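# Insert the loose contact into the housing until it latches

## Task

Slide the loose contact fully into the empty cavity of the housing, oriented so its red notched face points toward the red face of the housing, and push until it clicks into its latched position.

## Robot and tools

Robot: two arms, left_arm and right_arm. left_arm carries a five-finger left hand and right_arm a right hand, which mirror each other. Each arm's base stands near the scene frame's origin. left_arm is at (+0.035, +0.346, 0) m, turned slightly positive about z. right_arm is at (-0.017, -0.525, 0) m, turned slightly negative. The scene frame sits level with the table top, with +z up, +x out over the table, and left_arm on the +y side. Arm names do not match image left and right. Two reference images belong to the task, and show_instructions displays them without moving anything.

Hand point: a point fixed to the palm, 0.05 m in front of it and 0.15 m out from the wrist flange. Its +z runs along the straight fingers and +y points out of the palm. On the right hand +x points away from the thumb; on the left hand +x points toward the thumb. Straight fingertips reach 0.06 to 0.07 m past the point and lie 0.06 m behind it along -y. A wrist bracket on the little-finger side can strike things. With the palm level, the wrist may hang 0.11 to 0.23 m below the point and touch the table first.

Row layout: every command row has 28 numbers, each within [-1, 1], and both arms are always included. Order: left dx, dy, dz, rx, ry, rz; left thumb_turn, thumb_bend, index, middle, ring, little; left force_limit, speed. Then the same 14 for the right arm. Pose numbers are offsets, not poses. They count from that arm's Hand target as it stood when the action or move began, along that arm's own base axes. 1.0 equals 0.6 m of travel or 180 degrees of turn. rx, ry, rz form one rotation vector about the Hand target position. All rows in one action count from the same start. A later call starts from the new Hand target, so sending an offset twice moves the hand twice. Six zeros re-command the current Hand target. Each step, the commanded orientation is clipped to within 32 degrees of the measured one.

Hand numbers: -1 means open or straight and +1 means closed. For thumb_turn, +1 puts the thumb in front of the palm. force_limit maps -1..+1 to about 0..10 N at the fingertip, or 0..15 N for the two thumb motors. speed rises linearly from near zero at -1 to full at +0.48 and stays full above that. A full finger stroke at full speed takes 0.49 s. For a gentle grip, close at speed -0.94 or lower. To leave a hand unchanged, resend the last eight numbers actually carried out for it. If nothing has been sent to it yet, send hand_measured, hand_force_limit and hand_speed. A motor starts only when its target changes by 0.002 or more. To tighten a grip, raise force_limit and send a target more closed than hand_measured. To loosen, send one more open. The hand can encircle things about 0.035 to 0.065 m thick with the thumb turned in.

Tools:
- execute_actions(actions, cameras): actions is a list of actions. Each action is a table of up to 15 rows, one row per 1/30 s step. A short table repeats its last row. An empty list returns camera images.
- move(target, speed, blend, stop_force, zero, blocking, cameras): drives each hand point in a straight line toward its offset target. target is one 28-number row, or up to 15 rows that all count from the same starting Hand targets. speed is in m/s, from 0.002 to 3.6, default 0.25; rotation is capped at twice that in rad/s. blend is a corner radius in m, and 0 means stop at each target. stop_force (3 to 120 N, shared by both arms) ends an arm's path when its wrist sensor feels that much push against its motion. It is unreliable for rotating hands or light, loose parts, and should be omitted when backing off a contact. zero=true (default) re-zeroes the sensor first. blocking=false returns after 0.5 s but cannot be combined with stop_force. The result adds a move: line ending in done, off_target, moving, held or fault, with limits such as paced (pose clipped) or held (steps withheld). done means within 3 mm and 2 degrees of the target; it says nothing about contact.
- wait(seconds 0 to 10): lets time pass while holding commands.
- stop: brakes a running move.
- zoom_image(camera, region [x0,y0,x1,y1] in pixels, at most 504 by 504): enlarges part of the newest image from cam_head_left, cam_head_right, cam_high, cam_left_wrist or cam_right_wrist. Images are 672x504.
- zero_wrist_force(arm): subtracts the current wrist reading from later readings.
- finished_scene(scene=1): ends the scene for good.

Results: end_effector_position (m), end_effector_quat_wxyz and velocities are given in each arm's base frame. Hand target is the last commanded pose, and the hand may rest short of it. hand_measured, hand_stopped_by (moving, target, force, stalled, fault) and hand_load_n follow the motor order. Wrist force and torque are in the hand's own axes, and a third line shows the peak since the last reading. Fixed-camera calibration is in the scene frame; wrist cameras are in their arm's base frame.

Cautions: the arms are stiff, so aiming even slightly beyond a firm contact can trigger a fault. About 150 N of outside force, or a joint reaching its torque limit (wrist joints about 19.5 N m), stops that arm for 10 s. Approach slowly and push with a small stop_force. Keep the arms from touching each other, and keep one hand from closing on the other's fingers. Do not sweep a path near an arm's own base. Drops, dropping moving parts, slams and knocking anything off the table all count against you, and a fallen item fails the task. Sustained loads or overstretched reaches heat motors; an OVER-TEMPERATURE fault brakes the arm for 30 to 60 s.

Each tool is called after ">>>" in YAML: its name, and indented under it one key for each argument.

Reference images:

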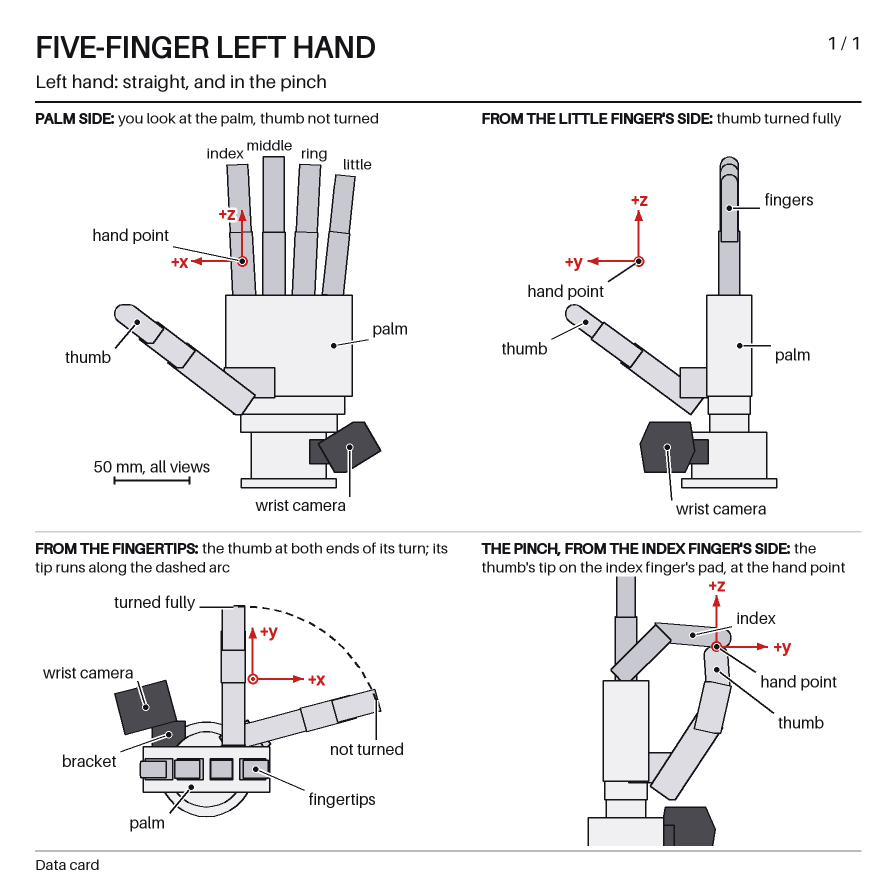

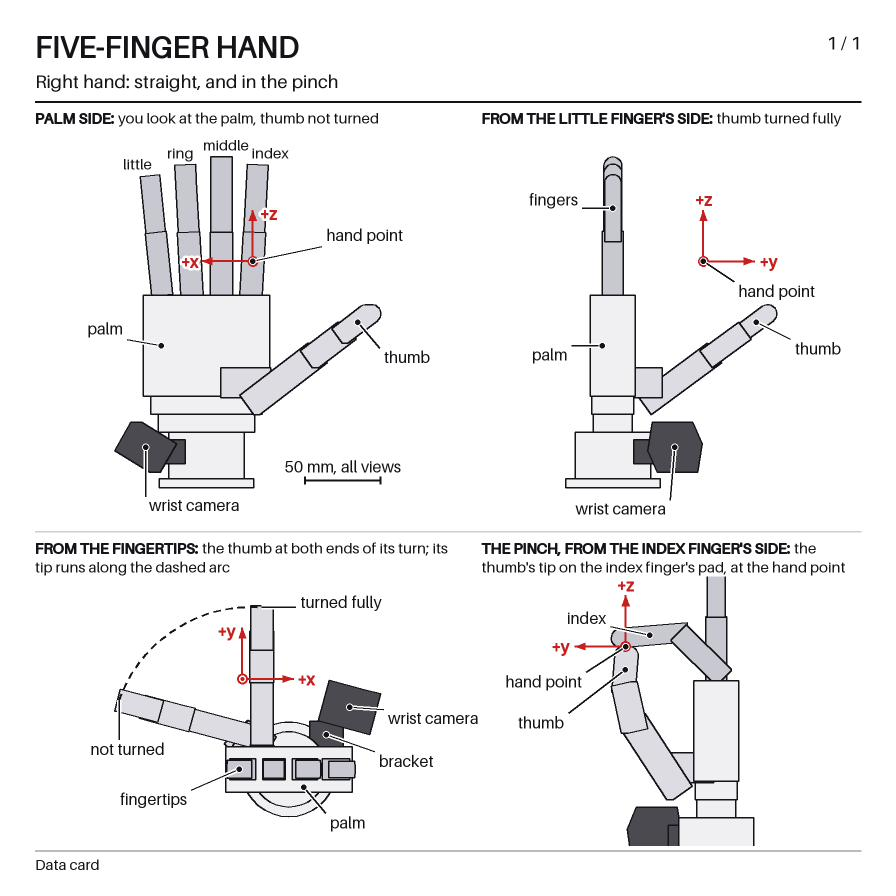

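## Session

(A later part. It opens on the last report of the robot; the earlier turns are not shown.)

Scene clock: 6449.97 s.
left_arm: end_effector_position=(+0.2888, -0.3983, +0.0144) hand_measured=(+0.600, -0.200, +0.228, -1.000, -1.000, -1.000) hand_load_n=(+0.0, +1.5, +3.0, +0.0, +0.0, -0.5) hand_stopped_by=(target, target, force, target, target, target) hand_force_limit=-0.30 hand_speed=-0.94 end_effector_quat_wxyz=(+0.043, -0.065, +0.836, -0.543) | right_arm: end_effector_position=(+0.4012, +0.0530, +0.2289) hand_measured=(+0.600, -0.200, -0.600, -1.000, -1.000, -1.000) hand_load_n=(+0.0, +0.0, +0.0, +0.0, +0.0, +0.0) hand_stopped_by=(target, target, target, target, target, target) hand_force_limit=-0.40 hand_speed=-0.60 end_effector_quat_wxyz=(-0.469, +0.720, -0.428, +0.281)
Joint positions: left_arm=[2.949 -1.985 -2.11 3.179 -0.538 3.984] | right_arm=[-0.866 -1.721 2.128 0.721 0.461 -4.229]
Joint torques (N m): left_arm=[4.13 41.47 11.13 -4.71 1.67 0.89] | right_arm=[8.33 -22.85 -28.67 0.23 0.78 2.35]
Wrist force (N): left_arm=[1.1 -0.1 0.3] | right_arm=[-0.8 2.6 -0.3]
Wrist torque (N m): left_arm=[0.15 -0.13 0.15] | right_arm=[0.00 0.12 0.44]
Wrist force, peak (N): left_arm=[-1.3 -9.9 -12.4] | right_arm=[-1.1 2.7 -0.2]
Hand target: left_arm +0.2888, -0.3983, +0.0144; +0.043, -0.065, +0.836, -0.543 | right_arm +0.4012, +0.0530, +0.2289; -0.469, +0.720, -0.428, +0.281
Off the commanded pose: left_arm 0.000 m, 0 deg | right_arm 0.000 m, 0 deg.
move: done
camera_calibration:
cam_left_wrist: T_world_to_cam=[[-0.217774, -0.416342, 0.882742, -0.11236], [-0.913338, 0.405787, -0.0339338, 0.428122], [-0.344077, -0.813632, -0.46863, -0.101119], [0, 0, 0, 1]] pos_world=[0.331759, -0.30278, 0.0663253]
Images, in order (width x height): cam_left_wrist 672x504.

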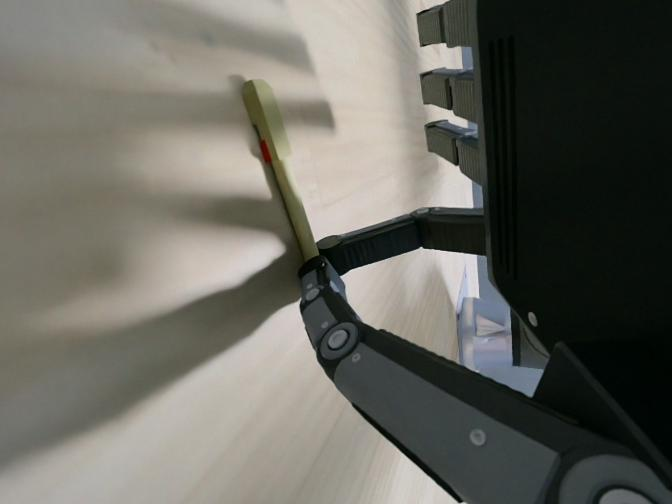

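>>> move:
  target:
    - [0,0,0,0,0,0,0.6,-0.2,0.6,-1,-1,-1,-0.15,-0.94,0,0,0,0,0,0,0.6,-0.2,-0.6,-1,-1,-1,-0.4,-0.6]
    - [0,0,0.018,0,0,0,0.6,-0.2,0.6,-1,-1,-1,-0.15,-0.94,0,0,0,0,0,0,0.6,-0.2,-0.6,-1,-1,-1,-0.4,-0.6]
  speed: 0.015
  cameras: ["cam_left_wrist"]

>>> zoom_image:
  camera: "cam_left_wrist"
  region: [210, 60, 370, 290]

Scene clock: 6527.63 s.
left_arm: end_effector_position=(+0.2888, -0.3983, +0.0253) hand_measured=(+0.600, -0.200, +0.234, -1.000, -1.000, -1.000) hand_load_n=(+0.0, +0.5, +0.0, -0.5, +0.0, +0.0) hand_stopped_by=(target, target, force, target, target, target) hand_force_limit=-0.15 hand_speed=-0.94 end_effector_quat_wxyz=(+0.043, -0.065, +0.836, -0.543) | right_arm: end_effector_position=(+0.4012, +0.0530, +0.2289) hand_measured=(+0.600, -0.200, -0.600, -1.000, -1.000, -1.000) hand_load_n=(+0.0, +0.0, +0.0, +0.0, +0.0, +0.0) hand_stopped_by=(target, target, target, target, target, target) hand_force_limit=-0.40 hand_speed=-0.60 end_effector_quat_wxyz=(-0.469, +0.720, -0.428, +0.281)
Joint positions: left_arm=[2.949 -1.96 -2.105 3.149 -0.538 3.984] | right_arm=[-0.866 -1.721 2.128 0.721 0.461 -4.229]
Joint torques (N m): left_arm=[2.69 27.15 19.09 -0.04 1.45 -0.69] | right_arm=[8.36 -22.63 -28.07 0.1 0.67 2.47]
Wrist force (N): left_arm=[0.9 1.4 0.8] | right_arm=[-1.0 2.4 -0.6]
Wrist torque (N m): left_arm=[0.20 -0.11 0.13] | right_arm=[-0.02 0.16 0.42]
Wrist force, peak (N): left_arm=[1.0 1.3 1.2] | right_arm=[-1.0 2.7 -0.5]
Hand target: left_arm +0.2888, -0.3983, +0.0252; +0.043, -0.065, +0.836, -0.543 | right_arm +0.4012, +0.0530, +0.2289; -0.469, +0.720, -0.428, +0.281
Off the commanded pose: left_arm 0.000 m, 0 deg | right_arm 0.000 m, 0 deg.
move: done
camera_calibration:
cam_left_wrist: T_world_to_cam=[[-0.217617, -0.416305, 0.882798, -0.122027], [-0.913336, 0.405804, -0.0337783, 0.428485], [-0.344181, -0.813642, -0.468536, -0.0959865], [0, 0, 0, 1]] pos_world=[0.331759, -0.30278, 0.0772254]
Images, in order (width x height): cam_left_wrist 672x504.

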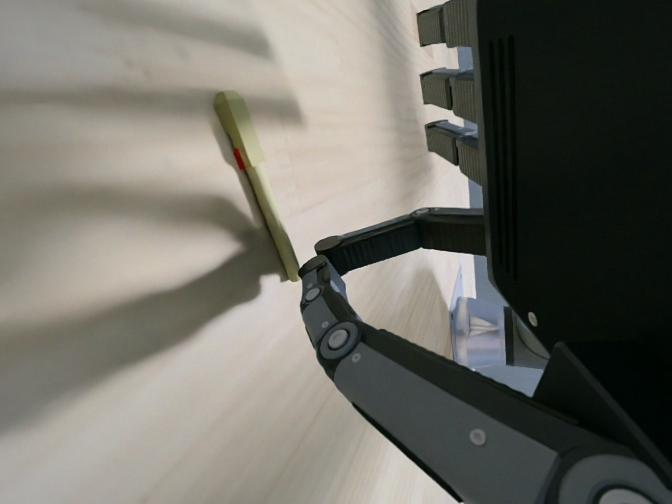

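Scaled by 2.191.

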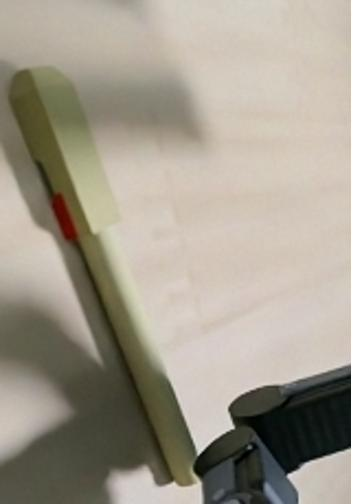

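>>> move:
  target:
    - [0,0,0.012,0,0,0,0.6,-0.2,0.0,-1,-1,-1,-0.15,-0.5,0,0,0,0,0,0,0.6,-0.2,-0.6,-1,-1,-1,-0.4,-0.6]
    - [0.0503,0.015,0.012,0,0,-0.03,0.6,-0.2,0.04,-1,-1,-1,-0.15,-0.5,0,0,0,0,0,0,0.6,-0.2,-0.6,-1,-1,-1,-0.4,-0.6]
    - [0.0503,0.015,-0.006,0,0,-0.03,0.6,-0.2,0.04,-1,-1,-1,-0.15,-0.5,0,0,0,0,0,0,0.6,-0.2,-0.6,-1,-1,-1,-0.4,-0.6]
  speed: [0.06,0.08,0.03]
  cameras: ["cam_left_wrist"]

>>> zoom_image:
  camera: "cam_left_wrist"
  region: [240, 130, 390, 290]

Scene clock: 6574.23 s.
left_arm: end_effector_position=(+0.3190, -0.3893, +0.0215) hand_measured=(+0.600, -0.200, +0.040, -1.000, -1.000, -1.000) hand_load_n=(+0.0, +0.0, +0.0, +0.0, +0.0, +0.0) hand_stopped_by=(target, target, target, target, target, target) hand_force_limit=-0.15 hand_speed=-0.50 end_effector_quat_wxyz=(+0.017, -0.025, +0.838, -0.545) | right_arm: end_effector_position=(+0.4012, +0.0530, +0.2289) hand_measured=(+0.600, -0.200, -0.600, -1.000, -1.000, -1.000) hand_load_n=(+0.0, +0.0, +0.0, +0.0, +0.0, +0.0) hand_stopped_by=(target, target, target, target, target, target) hand_force_limit=-0.40 hand_speed=-0.60 end_effector_quat_wxyz=(-0.469, +0.720, -0.428, +0.281)
Joint positions: left_arm=[2.997 -2.092 -1.965 2.918 -0.464 4.239] | right_arm=[-0.866 -1.721 2.128 0.721 0.461 -4.229]
Joint torques (N m): left_arm=[-5.73 46.73 12.09 -5.77 -0.52 -0.92] | right_arm=[8.2 -21.86 -28.66 0.32 0.69 2.44]
Wrist force (N): left_arm=[0.7 1.4 1.1] | right_arm=[-0.8 2.6 -0.4]
Wrist torque (N m): left_arm=[0.17 -0.07 0.05] | right_arm=[0.00 0.12 0.44]
Wrist force, peak (N): left_arm=[0.9 1.6 1.3] | right_arm=[-1.0 2.7 -0.6]
Hand target: left_arm +0.3190, -0.3893, +0.0216; +0.017, -0.025, +0.838, -0.545 | right_arm +0.4012, +0.0530, +0.2289; -0.469, +0.720, -0.428, +0.281
Off the commanded pose: left_arm 0.000 m, 0 deg | right_arm 0.000 m, 0 deg.
move: done
camera_calibration:
cam_left_wrist: T_world_to_cam=[[-0.256196, -0.393997, 0.882683, -0.0873236], [-0.871064, 0.489983, -0.0341141, 0.471612], [-0.419059, -0.777614, -0.468729, -0.0421191], [0, 0, 0, 1]] pos_world=[0.370782, -0.298239, 0.0734252]
Images, in order (width x height): cam_left_wrist 672x504.

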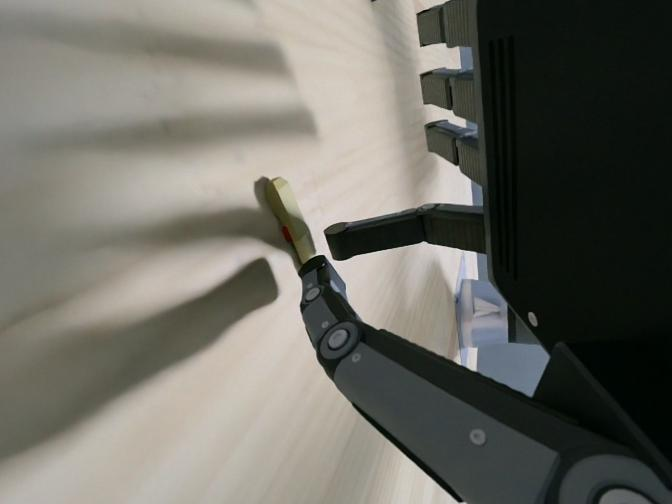

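Scaled by 3.150.

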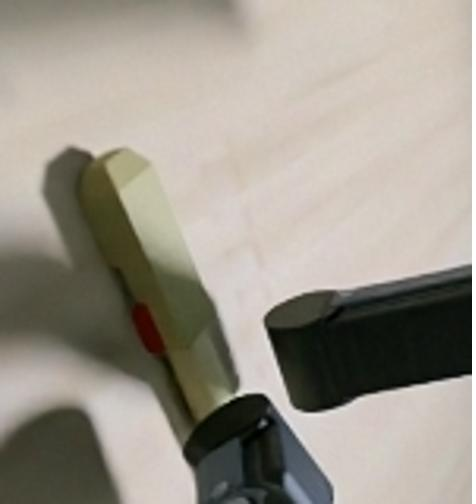

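>>> move:
  target:
    - [0,0,-0.0096,0,0,0,0.6,-0.2,0.04,-1,-1,-1,-0.15,-0.5,0,0,0,0,0,0,0.6,-0.2,-0.6,-1,-1,-1,-0.4,-0.6]
  speed: 0.012
  stop_force: 4
  cameras: ["cam_left_wrist"]

Scene clock: 6641.17 s.
left_arm: end_effector_position=(+0.3190, -0.3893, +0.0158) hand_measured=(+0.600, -0.200, +0.040, -1.000, -1.000, -1.000) hand_load_n=(+0.0, +0.0, +0.0, +0.0, +0.0, +0.0) hand_stopped_by=(target, target, target, target, target, target) hand_force_limit=-0.15 hand_speed=-0.50 end_effector_quat_wxyz=(+0.017, -0.025, +0.838, -0.545) | right_arm: end_effector_position=(+0.4012, +0.0530, +0.2289) hand_measured=(+0.600, -0.200, -0.600, -1.000, -1.000, -1.000) hand_load_n=(+0.0, +0.0, +0.0, +0.0, +0.0, +0.0) hand_stopped_by=(target, target, target, target, target, target) hand_force_limit=-0.40 hand_speed=-0.60 end_effector_quat_wxyz=(-0.469, +0.720, -0.428, +0.281)
Joint positions: left_arm=[2.997 -2.104 -1.967 2.931 -0.464 4.239] | right_arm=[-0.866 -1.721 2.128 0.721 0.461 -4.229]
Joint torques (N m): left_arm=[-4.7 47.54 16.13 -5.72 0.28 0.01] | right_arm=[8.76 -22.66 -28.95 0.35 0.65 2.39]
Wrist force (N): left_arm=[1.0 1.3 0.7] | right_arm=[-1.3 2.3 -0.4]
Wrist torque (N m): left_arm=[0.17 -0.14 0.07] | right_arm=[-0.03 0.20 0.40]
Wrist force, peak (N): left_arm=[0.8 1.8 1.1] | right_arm=[-1.1 2.8 -0.4]
Hand target: left_arm +0.3190, -0.3893, +0.0159; +0.017, -0.025, +0.838, -0.545 | right_arm +0.4012, +0.0530, +0.2289; -0.469, +0.720, -0.428, +0.281
Off the commanded pose: left_arm 0.000 m, 0 deg | right_arm 0.000 m, 0 deg.
move: done
camera_calibration:
cam_left_wrist: T_world_to_cam=[[-0.255972, -0.394007, 0.882744, -0.0824085], [-0.871081, 0.489968, -0.0338962, 0.471317], [-0.41916, -0.777618, -0.468631, -0.044803], [0, 0, 0, 1]] pos_world=[0.370681, -0.298239, 0.0677253]
Images, in order (width x height): cam_left_wrist 672x504.

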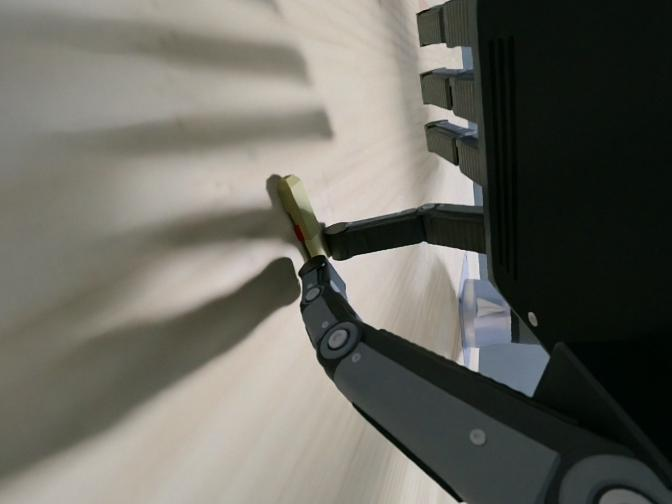

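>>> execute_actions:
  actions:
    - [[0,0,0,0,0,0,0.6,-0.2,0.14,-1,-1,-1,-0.2,-0.9,0,0,0,0,0,0,0.6,-0.2,-0.6,-1,-1,-1,-0.4,-0.6]]

>>> move:
  target:
    - [0,0,-0.0022,0,0,0,0.6,-0.2,0.14,-1,-1,-1,-0.2,-0.9,0,0,0,0,0,0,0.6,-0.2,-0.6,-1,-1,-1,-0.4,-0.6]
  speed: 0.008
  stop_force: 4
  cameras: ["cam_left_wrist"]

Scene clock: 6651.33 s.
left_arm: end_effector_position=(+0.3190, -0.3893, +0.0159) hand_measured=(+0.600, -0.200, +0.140, -1.000, -1.000, -1.000) hand_load_n=(+0.0, +0.0, +0.0, +0.0, +0.0, +0.0) hand_stopped_by=(target, target, target, target, target, target) hand_force_limit=-0.20 hand_speed=-0.90 end_effector_quat_wxyz=(+0.017, -0.025, +0.838, -0.545) | right_arm: end_effector_position=(+0.4012, +0.0530, +0.2289) hand_measured=(+0.600, -0.200, -0.600, -1.000, -1.000, -1.000) hand_load_n=(+0.0, +0.0, +0.0, +0.0, +0.0, +0.0) hand_stopped_by=(target, target, target, target, target, target) hand_force_limit=-0.40 hand_speed=-0.60 end_effector_quat_wxyz=(-0.469, +0.720, -0.428, +0.281)
Joint positions: left_arm=[2.997 -2.104 -1.967 2.931 -0.464 4.239] | right_arm=[-0.866 -1.721 2.128 0.721 0.461 -4.229]
Joint torques (N m): left_arm=[-3.9 47.45 23.34 -5.68 0.93 1.07] | right_arm=[8.12 -21.78 -28.51 0.32 0.7 2.41]
Wrist force (N): left_arm=[1.1 1.4 0.6] | right_arm=[-0.9 2.3 -0.3]
Wrist torque (N m): left_arm=[0.18 -0.15 0.08] | right_arm=[-0.05 0.13 0.42]
Wrist force, peak (N): left_arm=[0.8 1.6 1.2] | right_arm=[-1.0 2.7 -0.6]
Hand target: left_arm +0.3190, -0.3893, +0.0159; +0.017, -0.025, +0.838, -0.545 | right_arm +0.4012, +0.0530, +0.2289; -0.469, +0.720, -0.428, +0.281
Off the commanded pose: left_arm 0.000 m, 0 deg | right_arm 0.000 m, 0 deg.

Scene clock: 6652.73 s.
left_arm: end_effector_position=(+0.3190, -0.3893, +0.0147) hand_measured=(+0.600, -0.200, +0.140, -1.000, -1.000, -1.000) hand_load_n=(+0.0, +0.5, -0.5, +0.0, +0.0, +0.0) hand_stopped_by=(target, target, target, target, target, target) hand_force_limit=-0.20 hand_speed=-0.90 end_effector_quat_wxyz=(+0.017, -0.025, +0.838, -0.545) | right_arm: end_effector_position=(+0.4012, +0.0530, +0.2289) hand_measured=(+0.600, -0.200, -0.600, -1.000, -1.000, -1.000) hand_load_n=(+0.0, +0.0, +0.0, +0.0, +0.0, +0.0) hand_stopped_by=(target, target, target, target, target, target) hand_force_limit=-0.40 hand_speed=-0.60 end_effector_quat_wxyz=(-0.469, +0.720, -0.428, +0.281)
Joint positions: left_arm=[2.997 -2.106 -1.968 2.934 -0.464 4.239] | right_arm=[-0.866 -1.721 2.128 0.721 0.461 -4.229]
Joint torques (N m): left_arm=[-3.95 45.86 16.62 -5.63 1.05 1.46] | right_arm=[8.65 -22.28 -29.04 0.35 0.64 2.49]
Wrist force (N): left_arm=[0.0 -2.7 -0.3] | right_arm=[-1.0 2.5 -0.3]
Wrist torque (N m): left_arm=[0.09 -0.10 0.09] | right_arm=[-0.02 0.15 0.42]
Wrist force, peak (N): left_arm=[0.1 -4.7 -0.4] | right_arm=[-1.0 2.7 -0.6]
Hand target: left_arm +0.3190, -0.3893, +0.0147; +0.017, -0.025, +0.838, -0.545 | right_arm +0.4012, +0.0530, +0.2289; -0.469, +0.720, -0.428, +0.281
Off the commanded pose: left_arm 0.000 m, 0 deg | right_arm 0.000 m, 0 deg.
move: contact (left_arm)
camera_calibration:
cam_left_wrist: T_world_to_cam=[[-0.255972, -0.394007, 0.882744, -0.0814375], [-0.871081, 0.489968, -0.0338962, 0.47128], [-0.41916, -0.777618, -0.468631, -0.0453185], [0, 0, 0, 1]] pos_world=[0.370681, -0.298239, 0.0666253]
Images, in order (width x height): cam_left_wrist 672x504.

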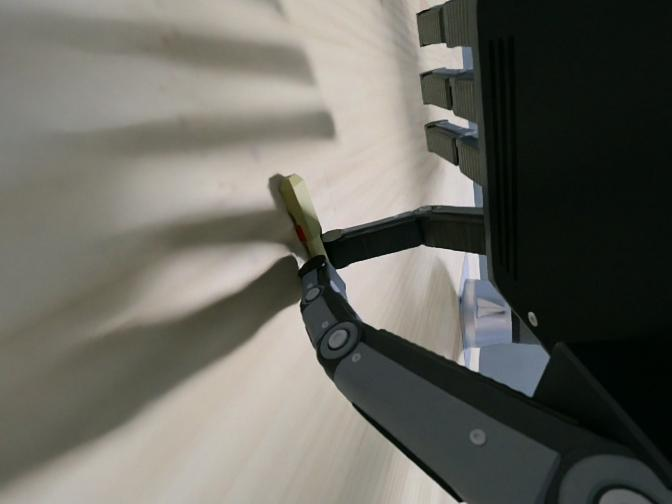

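>>> execute_actions:
  actions:
    - [[0,0,0,0,0,0,0.6,-0.2,0.45,-1,-1,-1,-0.3,-0.94,0,0,0,0,0,0,0.6,-0.2,-0.6,-1,-1,-1,-0.4,-0.6]]
    - [[0,0,0,0,0,0,0.6,-0.2,0.45,-1,-1,-1,-0.3,-0.94,0,0,0,0,0,0,0.6,-0.2,-0.6,-1,-1,-1,-0.4,-0.6]]
  cameras: ["cam_left_wrist"]

Scene clock: 6678.63 s.
left_arm: end_effector_position=(+0.3190, -0.3893, +0.0147) hand_measured=(+0.600, -0.200, +0.224, -1.000, -1.000, -1.000) hand_load_n=(+0.0, +1.0, +4.0, +0.0, +0.0, +0.0) hand_stopped_by=(target, target, force, target, target, target) hand_force_limit=-0.30 hand_speed=-0.94 end_effector_quat_wxyz=(+0.017, -0.025, +0.838, -0.545) | right_arm: end_effector_position=(+0.4012, +0.0530, +0.2289) hand_measured=(+0.600, -0.200, -0.600, -1.000, -1.000, -1.000) hand_load_n=(+0.0, +0.0, +0.0, +0.0, -0.5, +0.0) hand_stopped_by=(target, target, target, target, target, target) hand_force_limit=-0.40 hand_speed=-0.60 end_effector_quat_wxyz=(-0.469, +0.720, -0.428, +0.281)
Joint positions: left_arm=[2.997 -2.106 -1.968 2.934 -0.464 4.239] | right_arm=[-0.866 -1.721 2.128 0.721 0.461 -4.229]
Joint torques (N m): left_arm=[-3.6 46.26 22.28 -5.26 1.05 1.45] | right_arm=[8.48 -22.38 -29.23 0.11 0.63 2.35]
Wrist force (N): left_arm=[0.9 -1.1 0.9] | right_arm=[-1.0 2.4 -0.4]
Wrist torque (N m): left_arm=[0.12 -0.10 0.08] | right_arm=[-0.02 0.14 0.42]
Wrist force, peak (N): left_arm=[0.3 -3.0 -0.3] | right_arm=[-1.2 2.8 -0.3]
Hand target: left_arm +0.3190, -0.3893, +0.0147; +0.017, -0.025, +0.838, -0.545 | right_arm +0.4012, +0.0530, +0.2289; -0.469, +0.720, -0.428, +0.281
Off the commanded pose: left_arm 0.000 m, 0 deg | right_arm 0.000 m, 0 deg.
camera_calibration:
cam_left_wrist: T_world_to_cam=[[-0.256049, -0.393964, 0.882741, -0.0813703], [-0.871059, 0.490002, -0.0339739, 0.471374], [-0.419161, -0.777618, -0.468631, -0.0452765], [0, 0, 0, 1]] pos_world=[0.370782, -0.298239, 0.0666253]
Images, in order (width x height): cam_left_wrist 672x504.

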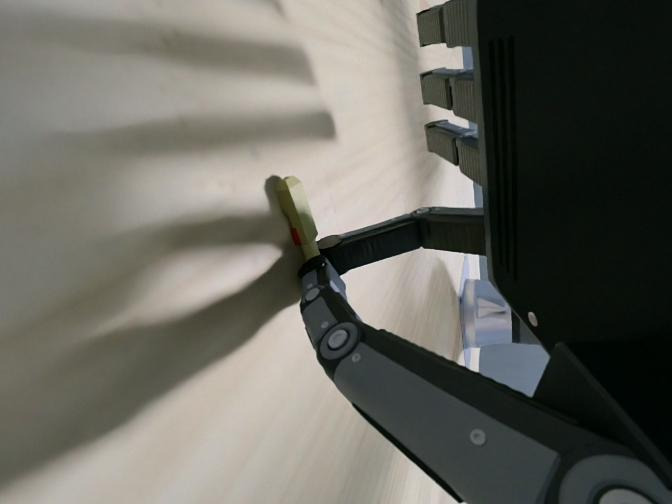

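>>> move:
  target:
    - [0,0,0.025,0,0,0,0.6,-0.2,0.45,-1,-1,-1,-0.3,-0.94,0,0,0,0,0,0,0.6,-0.2,-0.6,-1,-1,-1,-0.4,-0.6]
  speed: 0.02
  cameras: ["cam_left_wrist"]

Scene clock: 6687.03 s.
left_arm: end_effector_position=(+0.3190, -0.3893, +0.0298) hand_measured=(+0.600, -0.200, +0.224, -1.000, -1.000, -1.000) hand_load_n=(+0.0, +0.0, +0.0, +0.0, +0.0, +0.0) hand_stopped_by=(target, target, force, target, target, target) hand_force_limit=-0.30 hand_speed=-0.94 end_effector_quat_wxyz=(+0.017, -0.025, +0.838, -0.545) | right_arm: end_effector_position=(+0.4012, +0.0530, +0.2289) hand_measured=(+0.600, -0.200, -0.600, -1.000, -1.000, -1.000) hand_load_n=(+0.0, +0.0, +0.0, +0.0, +0.0, +0.0) hand_stopped_by=(target, target, target, target, target, target) hand_force_limit=-0.40 hand_speed=-0.60 end_effector_quat_wxyz=(-0.469, +0.720, -0.428, +0.281)
Joint positions: left_arm=[2.997 -2.076 -1.962 2.898 -0.464 4.239] | right_arm=[-0.866 -1.721 2.128 0.721 0.461 -4.229]
Joint torques (N m): left_arm=[-5.12 32.24 18.97 -0.59 1.03 -0.53] | right_arm=[8.63 -21.93 -28.52 0.2 0.69 2.35]
Wrist force (N): left_arm=[0.7 1.4 0.8] | right_arm=[-1.1 2.5 -0.2]
Wrist torque (N m): left_arm=[0.17 -0.08 0.04] | right_arm=[-0.02 0.16 0.41]
Wrist force, peak (N): left_arm=[1.2 -1.5 1.1] | right_arm=[-1.1 2.8 -0.4]
Hand target: left_arm +0.3190, -0.3893, +0.0297; +0.017, -0.025, +0.838, -0.545 | right_arm +0.4012, +0.0530, +0.2289; -0.469, +0.720, -0.428, +0.281
Off the commanded pose: left_arm 0.000 m, 0 deg | right_arm 0.000 m, 0 deg.
move: done
camera_calibration:
cam_left_wrist: T_world_to_cam=[[-0.255858, -0.393982, 0.882788, -0.0947795], [-0.871105, 0.48993, -0.0338202, 0.47187], [-0.41918, -0.777655, -0.468552, -0.0382105], [0, 0, 0, 1]] pos_world=[0.370781, -0.298239, 0.0817254]
Images, in order (width x height): cam_left_wrist 672x504.

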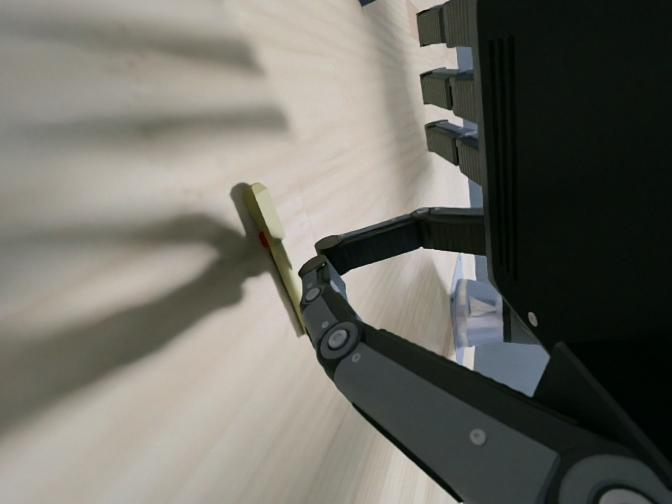

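>>> zoom_image:
  camera: "cam_left_wrist"
  region: [200, 150, 360, 350]

Scaled by 2.520.

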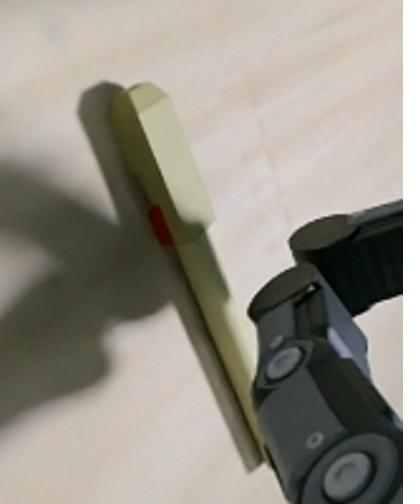

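>>> move:
  target:
    - [0.0318,0.0123,-0.005,0,0,-0.0383,0.6,-0.2,0.03,-1,-1,-1,-0.3,-0.6,0,0,0,0,0,0,0.6,-0.2,-0.6,-1,-1,-1,-0.4,-0.6]
  speed: 0.06
  cameras: ["cam_left_wrist"]

Scene clock: 6934.27 s.
left_arm: end_effector_position=(+0.3381, -0.3819, +0.0267) hand_measured=(+0.600, -0.200, +0.030, -1.000, -1.000, -1.000) hand_load_n=(+0.0, +0.0, +0.0, -0.5, +0.0, +0.0) hand_stopped_by=(target, target, target, target, target, target) hand_force_limit=-0.30 hand_speed=-0.60 end_effector_quat_wxyz=(-0.016, +0.025, +0.838, -0.545) | right_arm: end_effector_position=(+0.4012, +0.0530, +0.2289) hand_measured=(+0.600, -0.200, -0.600, -1.000, -1.000, -1.000) hand_load_n=(+0.0, +0.0, +0.0, +0.0, +0.0, +0.0) hand_stopped_by=(target, target, target, target, target, target) hand_force_limit=-0.40 hand_speed=-0.60 end_effector_quat_wxyz=(-0.469, +0.720, -0.428, +0.281)
Joint positions: left_arm=[3.022 -2.21 -1.829 2.604 -0.422 4.565] | right_arm=[-0.866 -1.721 2.128 0.721 0.461 -4.229]
Joint torques (N m): left_arm=[-5.17 49.18 8.11 -2.55 0.57 0.87] | right_arm=[9.37 -22 -29.19 0.42 0.55 2.48]
Wrist force (N): left_arm=[0.9 1.1 1.2] | right_arm=[-1.0 2.7 -0.4]
Wrist torque (N m): left_arm=[0.11 -0.10 0.08] | right_arm=[0.02 0.15 0.42]
Wrist force, peak (N): left_arm=[1.3 1.2 1.3] | right_arm=[-1.0 2.8 -0.3]
Hand target: left_arm +0.3381, -0.3819, +0.0267; -0.016, +0.025, +0.838, -0.545 | right_arm +0.4012, +0.0530, +0.2289; -0.469, +0.720, -0.428, +0.281
Off the commanded pose: left_arm 0.000 m, 0 deg | right_arm 0.000 m, 0 deg.
move: done
camera_calibration:
cam_left_wrist: T_world_to_cam=[[-0.301336, -0.360252, 0.882845, -0.0559982], [-0.806037, 0.590888, -0.034003, 0.501325], [-0.509412, -0.721852, -0.468433, 0.0259184], [0, 0, 0, 1]] pos_world=[0.400416, -0.297691, 0.0786253]
Images, in order (width x height): cam_left_wrist 672x504.

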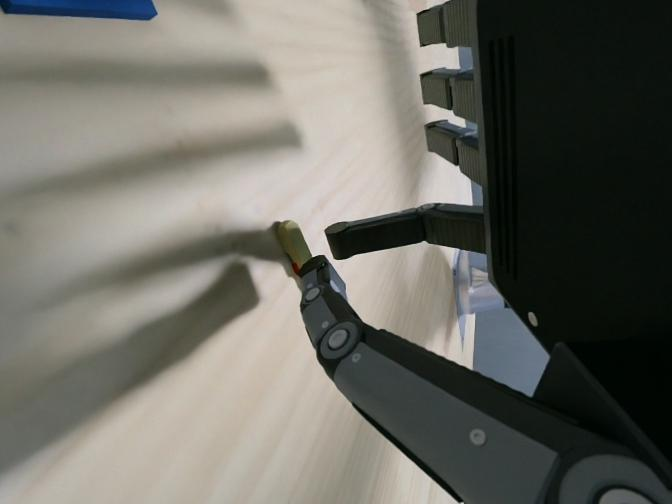

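>>> move:
  target:
    - [0,0,-0.0175,0,0,0,0.6,-0.2,0.03,-1,-1,-1,-0.3,-0.6,0,0,0,0,0,0,0.6,-0.2,-0.6,-1,-1,-1,-0.4,-0.6]
  speed: 0.015
  stop_force: 4
  cameras: ["cam_left_wrist"]

>>> zoom_image:
  camera: "cam_left_wrist"
  region: [240, 180, 400, 320]

Scene clock: 6950.30 s.
left_arm: end_effector_position=(+0.3381, -0.3819, +0.0162) hand_measured=(+0.600, -0.200, +0.030, -1.000, -1.000, -1.000) hand_load_n=(+0.0, +0.0, +0.0, +0.0, +0.0, +0.0) hand_stopped_by=(target, target, target, target, target, target) hand_force_limit=-0.30 hand_speed=-0.60 end_effector_quat_wxyz=(-0.016, +0.025, +0.838, -0.545) | right_arm: end_effector_position=(+0.4012, +0.0530, +0.2289) hand_measured=(+0.600, -0.200, -0.600, -1.000, -1.000, -1.000) hand_load_n=(+0.0, +0.0, +0.0, +0.0, +0.0, +0.0) hand_stopped_by=(target, target, target, target, target, target) hand_force_limit=-0.40 hand_speed=-0.60 end_effector_quat_wxyz=(-0.469, +0.720, -0.428, +0.281)
Joint positions: left_arm=[3.022 -2.231 -1.831 2.626 -0.423 4.565] | right_arm=[-0.866 -1.721 2.128 0.721 0.461 -4.229]
Joint torques (N m): left_arm=[-5.81 52.89 12.48 -6.46 -0.31 -1.46] | right_arm=[8.95 -22.22 -28.46 0.2 0.69 2.53]
Wrist force (N): left_arm=[1.1 0.8 0.9] | right_arm=[-0.9 2.3 -0.4]
Wrist torque (N m): left_arm=[0.09 -0.15 0.10] | right_arm=[-0.03 0.14 0.42]
Wrist force, peak (N): left_arm=[1.1 1.4 1.5] | right_arm=[-1.0 2.8 -0.3]
Hand target: left_arm +0.3381, -0.3819, +0.0162; -0.016, +0.025, +0.838, -0.545 | right_arm +0.4012, +0.0530, +0.2289; -0.469, +0.720, -0.428, +0.281
Off the commanded pose: left_arm 0.000 m, 0 deg | right_arm 0.000 m, 0 deg.
move: done
camera_calibration:
cam_left_wrist: T_world_to_cam=[[-0.301516, -0.360393, 0.882726, -0.0466899], [-0.805953, 0.591002, -0.0340025, 0.500969], [-0.509438, -0.721688, -0.468657, 0.0210745], [0, 0, 0, 1]] pos_world=[0.400416, -0.297691, 0.0681253]
Images, in order (width x height): cam_left_wrist 672x504.

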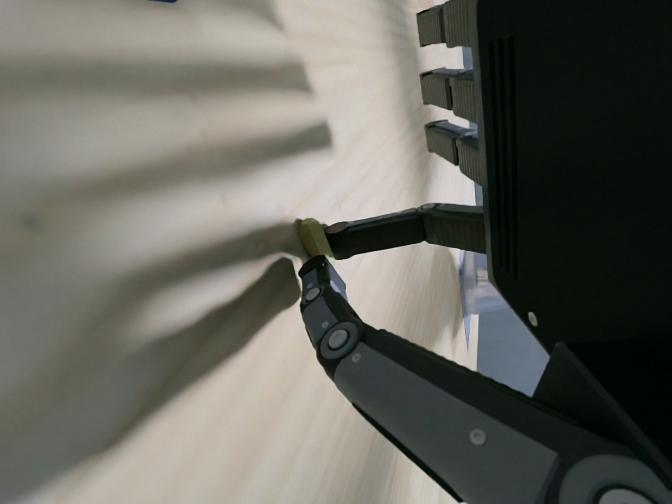

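Scaled by 3.150.

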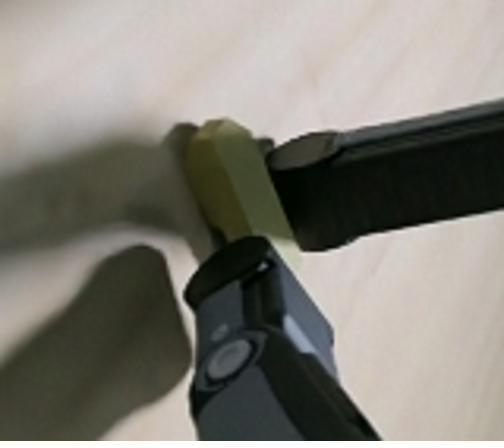

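>>> move:
  target:
    - [0,0,-0.0028,0,0,0,0.6,-0.2,0.03,-1,-1,-1,-0.3,-0.6,0,0,0,0,0,0,0.6,-0.2,-0.6,-1,-1,-1,-0.4,-0.6]
  speed: 0.008
  stop_force: 4

>>> execute_actions:
  actions:
    - [[0,0,0,0,0,0,0.6,-0.2,0.35,-1,-1,-1,-0.4,-0.94,0,0,0,0,0,0,0.6,-0.2,-0.6,-1,-1,-1,-0.4,-0.6]]
    - [[0,0,0,0,0,0,0.6,-0.2,0.35,-1,-1,-1,-0.4,-0.94,0,0,0,0,0,0,0.6,-0.2,-0.6,-1,-1,-1,-0.4,-0.6]]
  cameras: ["cam_left_wrist"]

Scene clock: 6968.13 s.
left_arm: end_effector_position=(+0.3381, -0.3819, +0.0159) hand_measured=(+0.600, -0.200, +0.030, -1.000, -1.000, -1.000) hand_load_n=(+0.0, +0.0, -0.5, +0.0, +0.0, +0.0) hand_stopped_by=(target, target, target, target, target, target) hand_force_limit=-0.30 hand_speed=-0.60 end_effector_quat_wxyz=(-0.016, +0.025, +0.838, -0.545) | right_arm: end_effector_position=(+0.4012, +0.0530, +0.2289) hand_measured=(+0.600, -0.200, -0.600, -1.000, -1.000, -1.000) hand_load_n=(+0.0, +0.0, +0.0, +0.0, +0.0, +0.0) hand_stopped_by=(target, target, target, target, target, target) hand_force_limit=-0.40 hand_speed=-0.60 end_effector_quat_wxyz=(-0.469, +0.720, -0.428, +0.281)
Joint positions: left_arm=[3.022 -2.231 -1.831 2.627 -0.423 4.565] | right_arm=[-0.866 -1.721 2.128 0.721 0.461 -4.229]
Joint torques (N m): left_arm=[-5.9 51.47 21.1 -6.27 0.57 -0.69] | right_arm=[8.59 -22.57 -28.47 0.3 0.68 2.48]
Wrist force (N): left_arm=[0.2 -2.0 -0.3] | right_arm=[-1.1 2.4 -0.5]
Wrist torque (N m): left_arm=[0.08 -0.13 0.11] | right_arm=[-0.02 0.17 0.41]
Wrist force, peak (N): left_arm=[0.5 -5.4 -1.9] | right_arm=[-1.0 2.9 -0.2]
Hand target: left_arm +0.3381, -0.3819, +0.0159; -0.016, +0.025, +0.838, -0.545 (not the last commanded pose) | right_arm +0.4012, +0.0530, +0.2289; -0.469, +0.720, -0.428, +0.281
Off the commanded pose: left_arm 0.001 m, 0 deg | right_arm 0.000 m, 0 deg.
move: contact (left_arm)

Scene clock: 6969.33 s.
left_arm: end_effector_position=(+0.3381, -0.3819, +0.0159) hand_measured=(+0.600, -0.200, +0.170, -1.000, -1.000, -1.000) hand_load_n=(-0.5, +1.5, +3.0, +0.0, +0.0, +0.0) hand_stopped_by=(target, target, force, target, target, target) hand_force_limit=-0.40 hand_speed=-0.94 end_effector_quat_wxyz=(-0.016, +0.025, +0.838, -0.545) | right_arm: end_effector_position=(+0.4012, +0.0530, +0.2289) hand_measured=(+0.600, -0.200, -0.600, -1.000, -1.000, -1.000) hand_load_n=(+0.0, +0.0, +0.0, +0.0, +0.0, +0.0) hand_stopped_by=(target, target, target, target, target, target) hand_force_limit=-0.40 hand_speed=-0.60 end_effector_quat_wxyz=(-0.469, +0.720, -0.428, +0.281)
Joint positions: left_arm=[3.022 -2.231 -1.831 2.627 -0.423 4.565] | right_arm=[-0.866 -1.721 2.128 0.721 0.461 -4.229]
Joint torques (N m): left_arm=[-5.52 51.58 21.6 -5.47 0.49 -0.7] | right_arm=[8.54 -21.9 -28.69 0.22 0.77 2.46]
Wrist force (N): left_arm=[0.8 -0.1 1.1] | right_arm=[-1.1 2.5 -0.5]
Wrist torque (N m): left_arm=[0.10 -0.10 0.08] | right_arm=[0.00 0.16 0.42]
Wrist force, peak (N): left_arm=[1.0 -1.9 1.3] | right_arm=[-0.9 2.7 -0.4]
Hand target: left_arm +0.3381, -0.3819, +0.0159; -0.016, +0.025, +0.838, -0.545 | right_arm +0.4012, +0.0530, +0.2289; -0.469, +0.720, -0.428, +0.281
Off the commanded pose: left_arm 0.000 m, 0 deg | right_arm 0.000 m, 0 deg.
camera_calibration:
cam_left_wrist: T_world_to_cam=[[-0.301314, -0.360412, 0.882787, -0.046516], [-0.805967, 0.590994, -0.0338109, 0.500949], [-0.509536, -0.721686, -0.468554, 0.0209668], [0, 0, 0, 1]] pos_world=[0.400416, -0.297691, 0.0678254]
Images, in order (width x height): cam_left_wrist 672x504.

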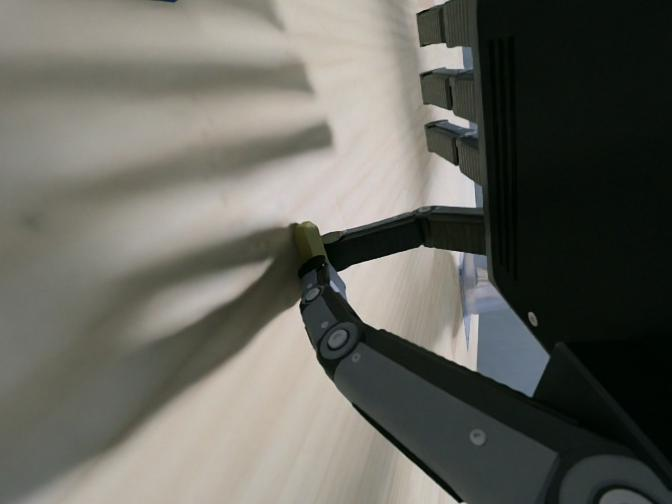

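>>> execute_actions:
  actions:
    - [[0,0,0,0,0,0,0.6,-0.2,0.12,-1,-1,-1,-0.4,-0.94,0,0,0,0,0,0,0.6,-0.2,-0.6,-1,-1,-1,-0.4,-0.6]]

>>> move:
  target:
    - [0,0,-0.0025,0,0,0,0.6,-0.2,0.12,-1,-1,-1,-0.4,-0.94,0,0,0,0,0,0,0.6,-0.2,-0.6,-1,-1,-1,-0.4,-0.6]
  speed: 0.006
  stop_force: 4
  cameras: ["cam_left_wrist"]

>>> zoom_image:
  camera: "cam_left_wrist"
  region: [240, 180, 400, 320]

Scene clock: 6991.90 s.
left_arm: end_effector_position=(+0.3381, -0.3819, +0.0159) hand_measured=(+0.600, -0.200, +0.120, -1.000, -1.000, -1.000) hand_load_n=(+0.0, +0.0, +0.0, +0.0, +0.0, +0.0) hand_stopped_by=(target, target, target, target, target, target) hand_force_limit=-0.40 hand_speed=-0.94 end_effector_quat_wxyz=(-0.016, +0.025, +0.838, -0.545) | right_arm: end_effector_position=(+0.4012, +0.0530, +0.2289) hand_measured=(+0.600, -0.200, -0.600, -1.000, -1.000, -1.000) hand_load_n=(+0.0, +0.0, +0.0, -0.5, +0.0, +0.0) hand_stopped_by=(target, target, target, target, target, target) hand_force_limit=-0.40 hand_speed=-0.60 end_effector_quat_wxyz=(-0.469, +0.720, -0.428, +0.281)
Joint positions: left_arm=[3.022 -2.231 -1.831 2.627 -0.423 4.565] | right_arm=[-0.866 -1.721 2.128 0.721 0.461 -4.229]
Joint torques (N m): left_arm=[-6.15 51.72 21.98 -3.31 0.59 -0.63] | right_arm=[9.21 -22.3 -29.01 0.21 0.66 2.37]
Wrist force (N): left_arm=[0.7 0.8 0.8] | right_arm=[-1.0 2.3 -0.3]
Wrist torque (N m): left_arm=[0.09 -0.10 0.09] | right_arm=[-0.04 0.15 0.42]
Wrist force, peak (N): left_arm=[0.9 1.4 1.1] | right_arm=[-0.9 2.8 -0.5]
Hand target: left_arm +0.3381, -0.3819, +0.0159; -0.016, +0.025, +0.838, -0.545 | right_arm +0.4012, +0.0530, +0.2289; -0.469, +0.720, -0.428, +0.281
Off the commanded pose: left_arm 0.000 m, 0 deg | right_arm 0.000 m, 0 deg.

Scene clock: 6993.07 s.
left_arm: end_effector_position=(+0.3381, -0.3819, +0.0153) hand_measured=(+0.600, -0.200, +0.120, -1.000, -1.000, -1.000) hand_load_n=(+0.0, +0.0, -0.5, +0.0, +0.0, +0.0) hand_stopped_by=(target, target, target, target, target, target) hand_force_limit=-0.40 hand_speed=-0.94 end_effector_quat_wxyz=(-0.016, +0.025, +0.838, -0.545) | right_arm: end_effector_position=(+0.4012, +0.0530, +0.2289) hand_measured=(+0.600, -0.200, -0.600, -1.000, -1.000, -1.000) hand_load_n=(+0.0, +0.0, -0.5, +0.0, +0.0, +0.0) hand_stopped_by=(target, target, target, target, target, target) hand_force_limit=-0.40 hand_speed=-0.60 end_effector_quat_wxyz=(-0.469, +0.720, -0.428, +0.281)
Joint positions: left_arm=[3.022 -2.232 -1.831 2.628 -0.423 4.565] | right_arm=[-0.866 -1.721 2.128 0.721 0.461 -4.229]
Joint torques (N m): left_arm=[-5.68 51.54 16.08 -6.02 0.61 -0.53] | right_arm=[8.5 -21.95 -28.81 0.26 0.65 2.45]
Wrist force (N): left_arm=[0.9 -2.0 0.2] | right_arm=[-1.1 2.5 -0.4]
Wrist torque (N m): left_arm=[0.02 -0.08 0.10] | right_arm=[-0.01 0.15 0.42]
Wrist force, peak (N): left_arm=[0.4 -4.6 -1.5] | right_arm=[-1.2 2.6 -0.5]
Hand target: left_arm +0.3381, -0.3819, +0.0153; -0.016, +0.025, +0.838, -0.545 (not the last commanded pose) | right_arm +0.4012, +0.0530, +0.2289; -0.469, +0.720, -0.428, +0.281
Off the commanded pose: left_arm 0.001 m, 0 deg | right_arm 0.000 m, 0 deg.
move: contact (left_arm)
camera_calibration:
cam_left_wrist: T_world_to_cam=[[-0.301445, -0.360445, 0.882729, -0.0459397], [-0.80598, 0.59097, -0.0339248, 0.500934], [-0.509438, -0.721688, -0.468656, 0.0206526], [0, 0, 0, 1]] pos_world=[0.400416, -0.297691, 0.0672253]
Images, in order (width x height): cam_left_wrist 672x504.

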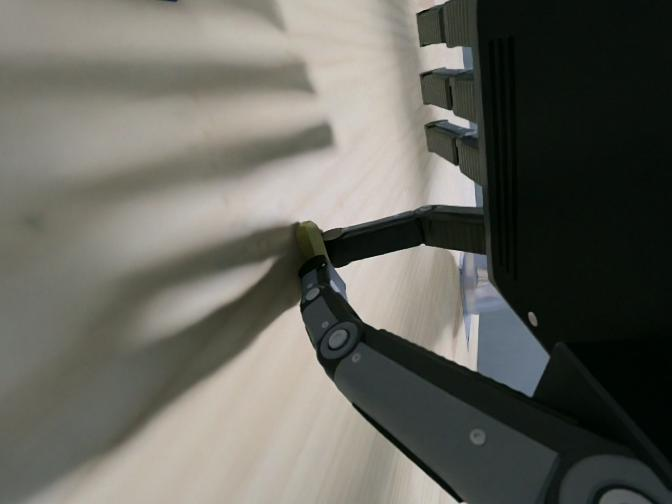

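Scaled by 3.150.

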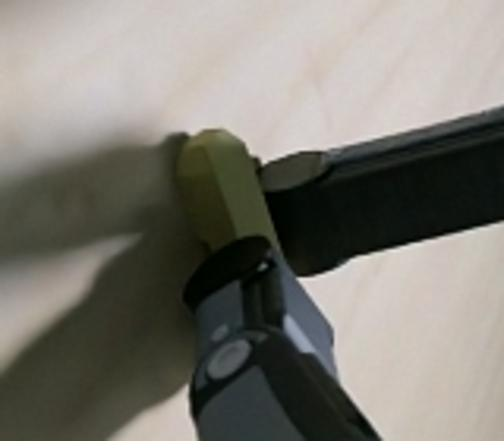

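>>> execute_actions:
  actions:
    - [[0,0,0,0,0,0,0.6,-0.2,0.35,-1,-1,-1,-0.3,-0.94,0,0,0,0,0,0,0.6,-0.2,-0.6,-1,-1,-1,-0.4,-0.6]]
    - [[0,0,0,0,0,0,0.6,-0.2,0.35,-1,-1,-1,-0.3,-0.94,0,0,0,0,0,0,0.6,-0.2,-0.6,-1,-1,-1,-0.4,-0.6]]

>>> move:
  target:
    - [0,0,0.0167,0,0,0,0.6,-0.2,0.35,-1,-1,-1,-0.3,-0.94,0,0,0,0,0,0,0.6,-0.2,-0.6,-1,-1,-1,-0.4,-0.6]
  speed: 0.015
  cameras: ["cam_left_wrist"]

>>> zoom_image:
  camera: "cam_left_wrist"
  region: [200, 150, 400, 350]

Scene clock: 7007.30 s.
left_arm: end_effector_position=(+0.3381, -0.3819, +0.0153) hand_measured=(+0.600, -0.200, +0.168, -1.000, -1.000, -1.000) hand_load_n=(+0.0, +2.0, +5.0, +0.0, +0.0, +0.0) hand_stopped_by=(target, target, force, target, target, target) hand_force_limit=-0.30 hand_speed=-0.94 end_effector_quat_wxyz=(-0.016, +0.025, +0.838, -0.545) | right_arm: end_effector_position=(+0.4012, +0.0530, +0.2289) hand_measured=(+0.600, -0.200, -0.600, -1.000, -1.000, -1.000) hand_load_n=(+0.0, +0.0, +0.0, +0.0, +0.0, +0.0) hand_stopped_by=(target, target, target, target, target, target) hand_force_limit=-0.40 hand_speed=-0.60 end_effector_quat_wxyz=(-0.469, +0.720, -0.428, +0.281)
Joint positions: left_arm=[3.022 -2.232 -1.831 2.628 -0.423 4.565] | right_arm=[-0.866 -1.721 2.128 0.721 0.461 -4.229]
Joint torques (N m): left_arm=[-5.87 50.89 15.8 -6.1 0.61 -0.57] | right_arm=[9.15 -22.54 -28.57 0.3 0.64 2.34]
Wrist force (N): left_arm=[0.5 -1.4 1.2] | right_arm=[-0.9 2.3 -0.3]
Wrist torque (N m): left_arm=[0.03 -0.07 0.08] | right_arm=[-0.05 0.13 0.42]
Wrist force, peak (N): left_arm=[1.1 -2.3 -0.4] | right_arm=[-1.0 2.8 -0.3]
Hand target: left_arm +0.3381, -0.3819, +0.0153; -0.016, +0.025, +0.838, -0.545 | right_arm +0.4012, +0.0530, +0.2289; -0.469, +0.720, -0.428, +0.281
Off the commanded pose: left_arm 0.000 m, 0 deg | right_arm 0.000 m, 0 deg.

Scene clock: 7008.23 s.
left_arm: end_effector_position=(+0.3381, -0.3819, +0.0254) hand_measured=(+0.600, -0.200, +0.170, -1.000, -1.000, -1.000) hand_load_n=(+0.0, +0.5, +0.0, +0.0, -0.5, +0.0) hand_stopped_by=(target, target, force, target, target, target) hand_force_limit=-0.30 hand_speed=-0.94 end_effector_quat_wxyz=(-0.016, +0.025, +0.838, -0.545) | right_arm: end_effector_position=(+0.4012, +0.0530, +0.2289) hand_measured=(+0.600, -0.200, -0.600, -1.000, -1.000, -1.000) hand_load_n=(+0.0, +0.0, +0.0, +0.0, +0.0, +0.0) hand_stopped_by=(target, target, target, target, target, target) hand_force_limit=-0.40 hand_speed=-0.60 end_effector_quat_wxyz=(-0.469, +0.720, -0.428, +0.281)
Joint positions: left_arm=[3.022 -2.213 -1.829 2.607 -0.423 4.565] | right_arm=[-0.866 -1.721 2.128 0.721 0.461 -4.229]
Joint torques (N m): left_arm=[-5.57 38.4 20.99 -2.66 0.67 -0.69] | right_arm=[8.47 -21.93 -28.88 0.28 0.75 2.46]
Wrist force (N): left_arm=[0.8 0.8 1.1] | right_arm=[-1.2 2.5 -0.4]
Wrist torque (N m): left_arm=[0.07 -0.11 0.09] | right_arm=[-0.02 0.18 0.41]
Wrist force, peak (N): left_arm=[0.9 -1.7 0.7] | right_arm=[-1.0 2.7 -0.5]
Hand target: left_arm +0.3381, -0.3819, +0.0253; -0.016, +0.025, +0.838, -0.545 | right_arm +0.4012, +0.0530, +0.2289; -0.469, +0.720, -0.428, +0.281
Off the commanded pose: left_arm 0.000 m, 0 deg | right_arm 0.000 m, 0 deg.
move: done
camera_calibration:
cam_left_wrist: T_world_to_cam=[[-0.301385, -0.36036, 0.882784, -0.0548582], [-0.805941, 0.591026, -0.0338887, 0.501275], [-0.509536, -0.721685, -0.468554, 0.0254182], [0, 0, 0, 1]] pos_world=[0.400416, -0.297691, 0.0773254]
Images, in order (width x height): cam_left_wrist 672x504.

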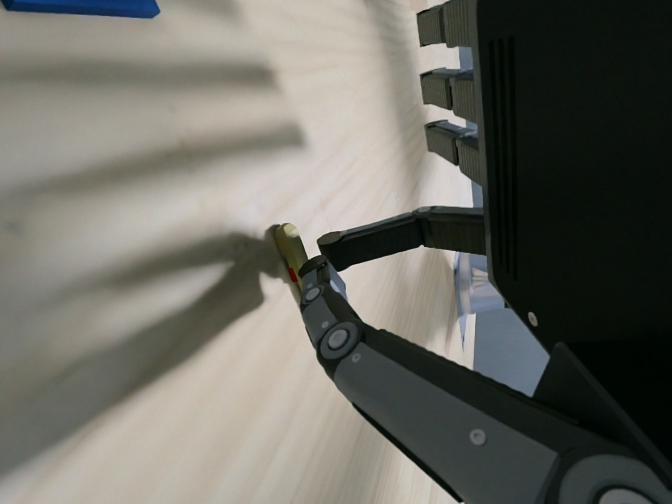

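Scaled by 2.520.

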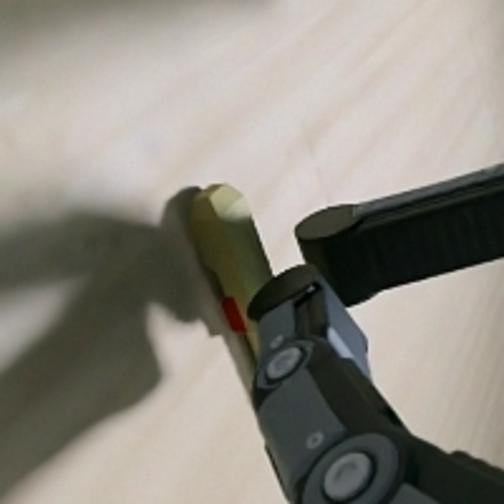

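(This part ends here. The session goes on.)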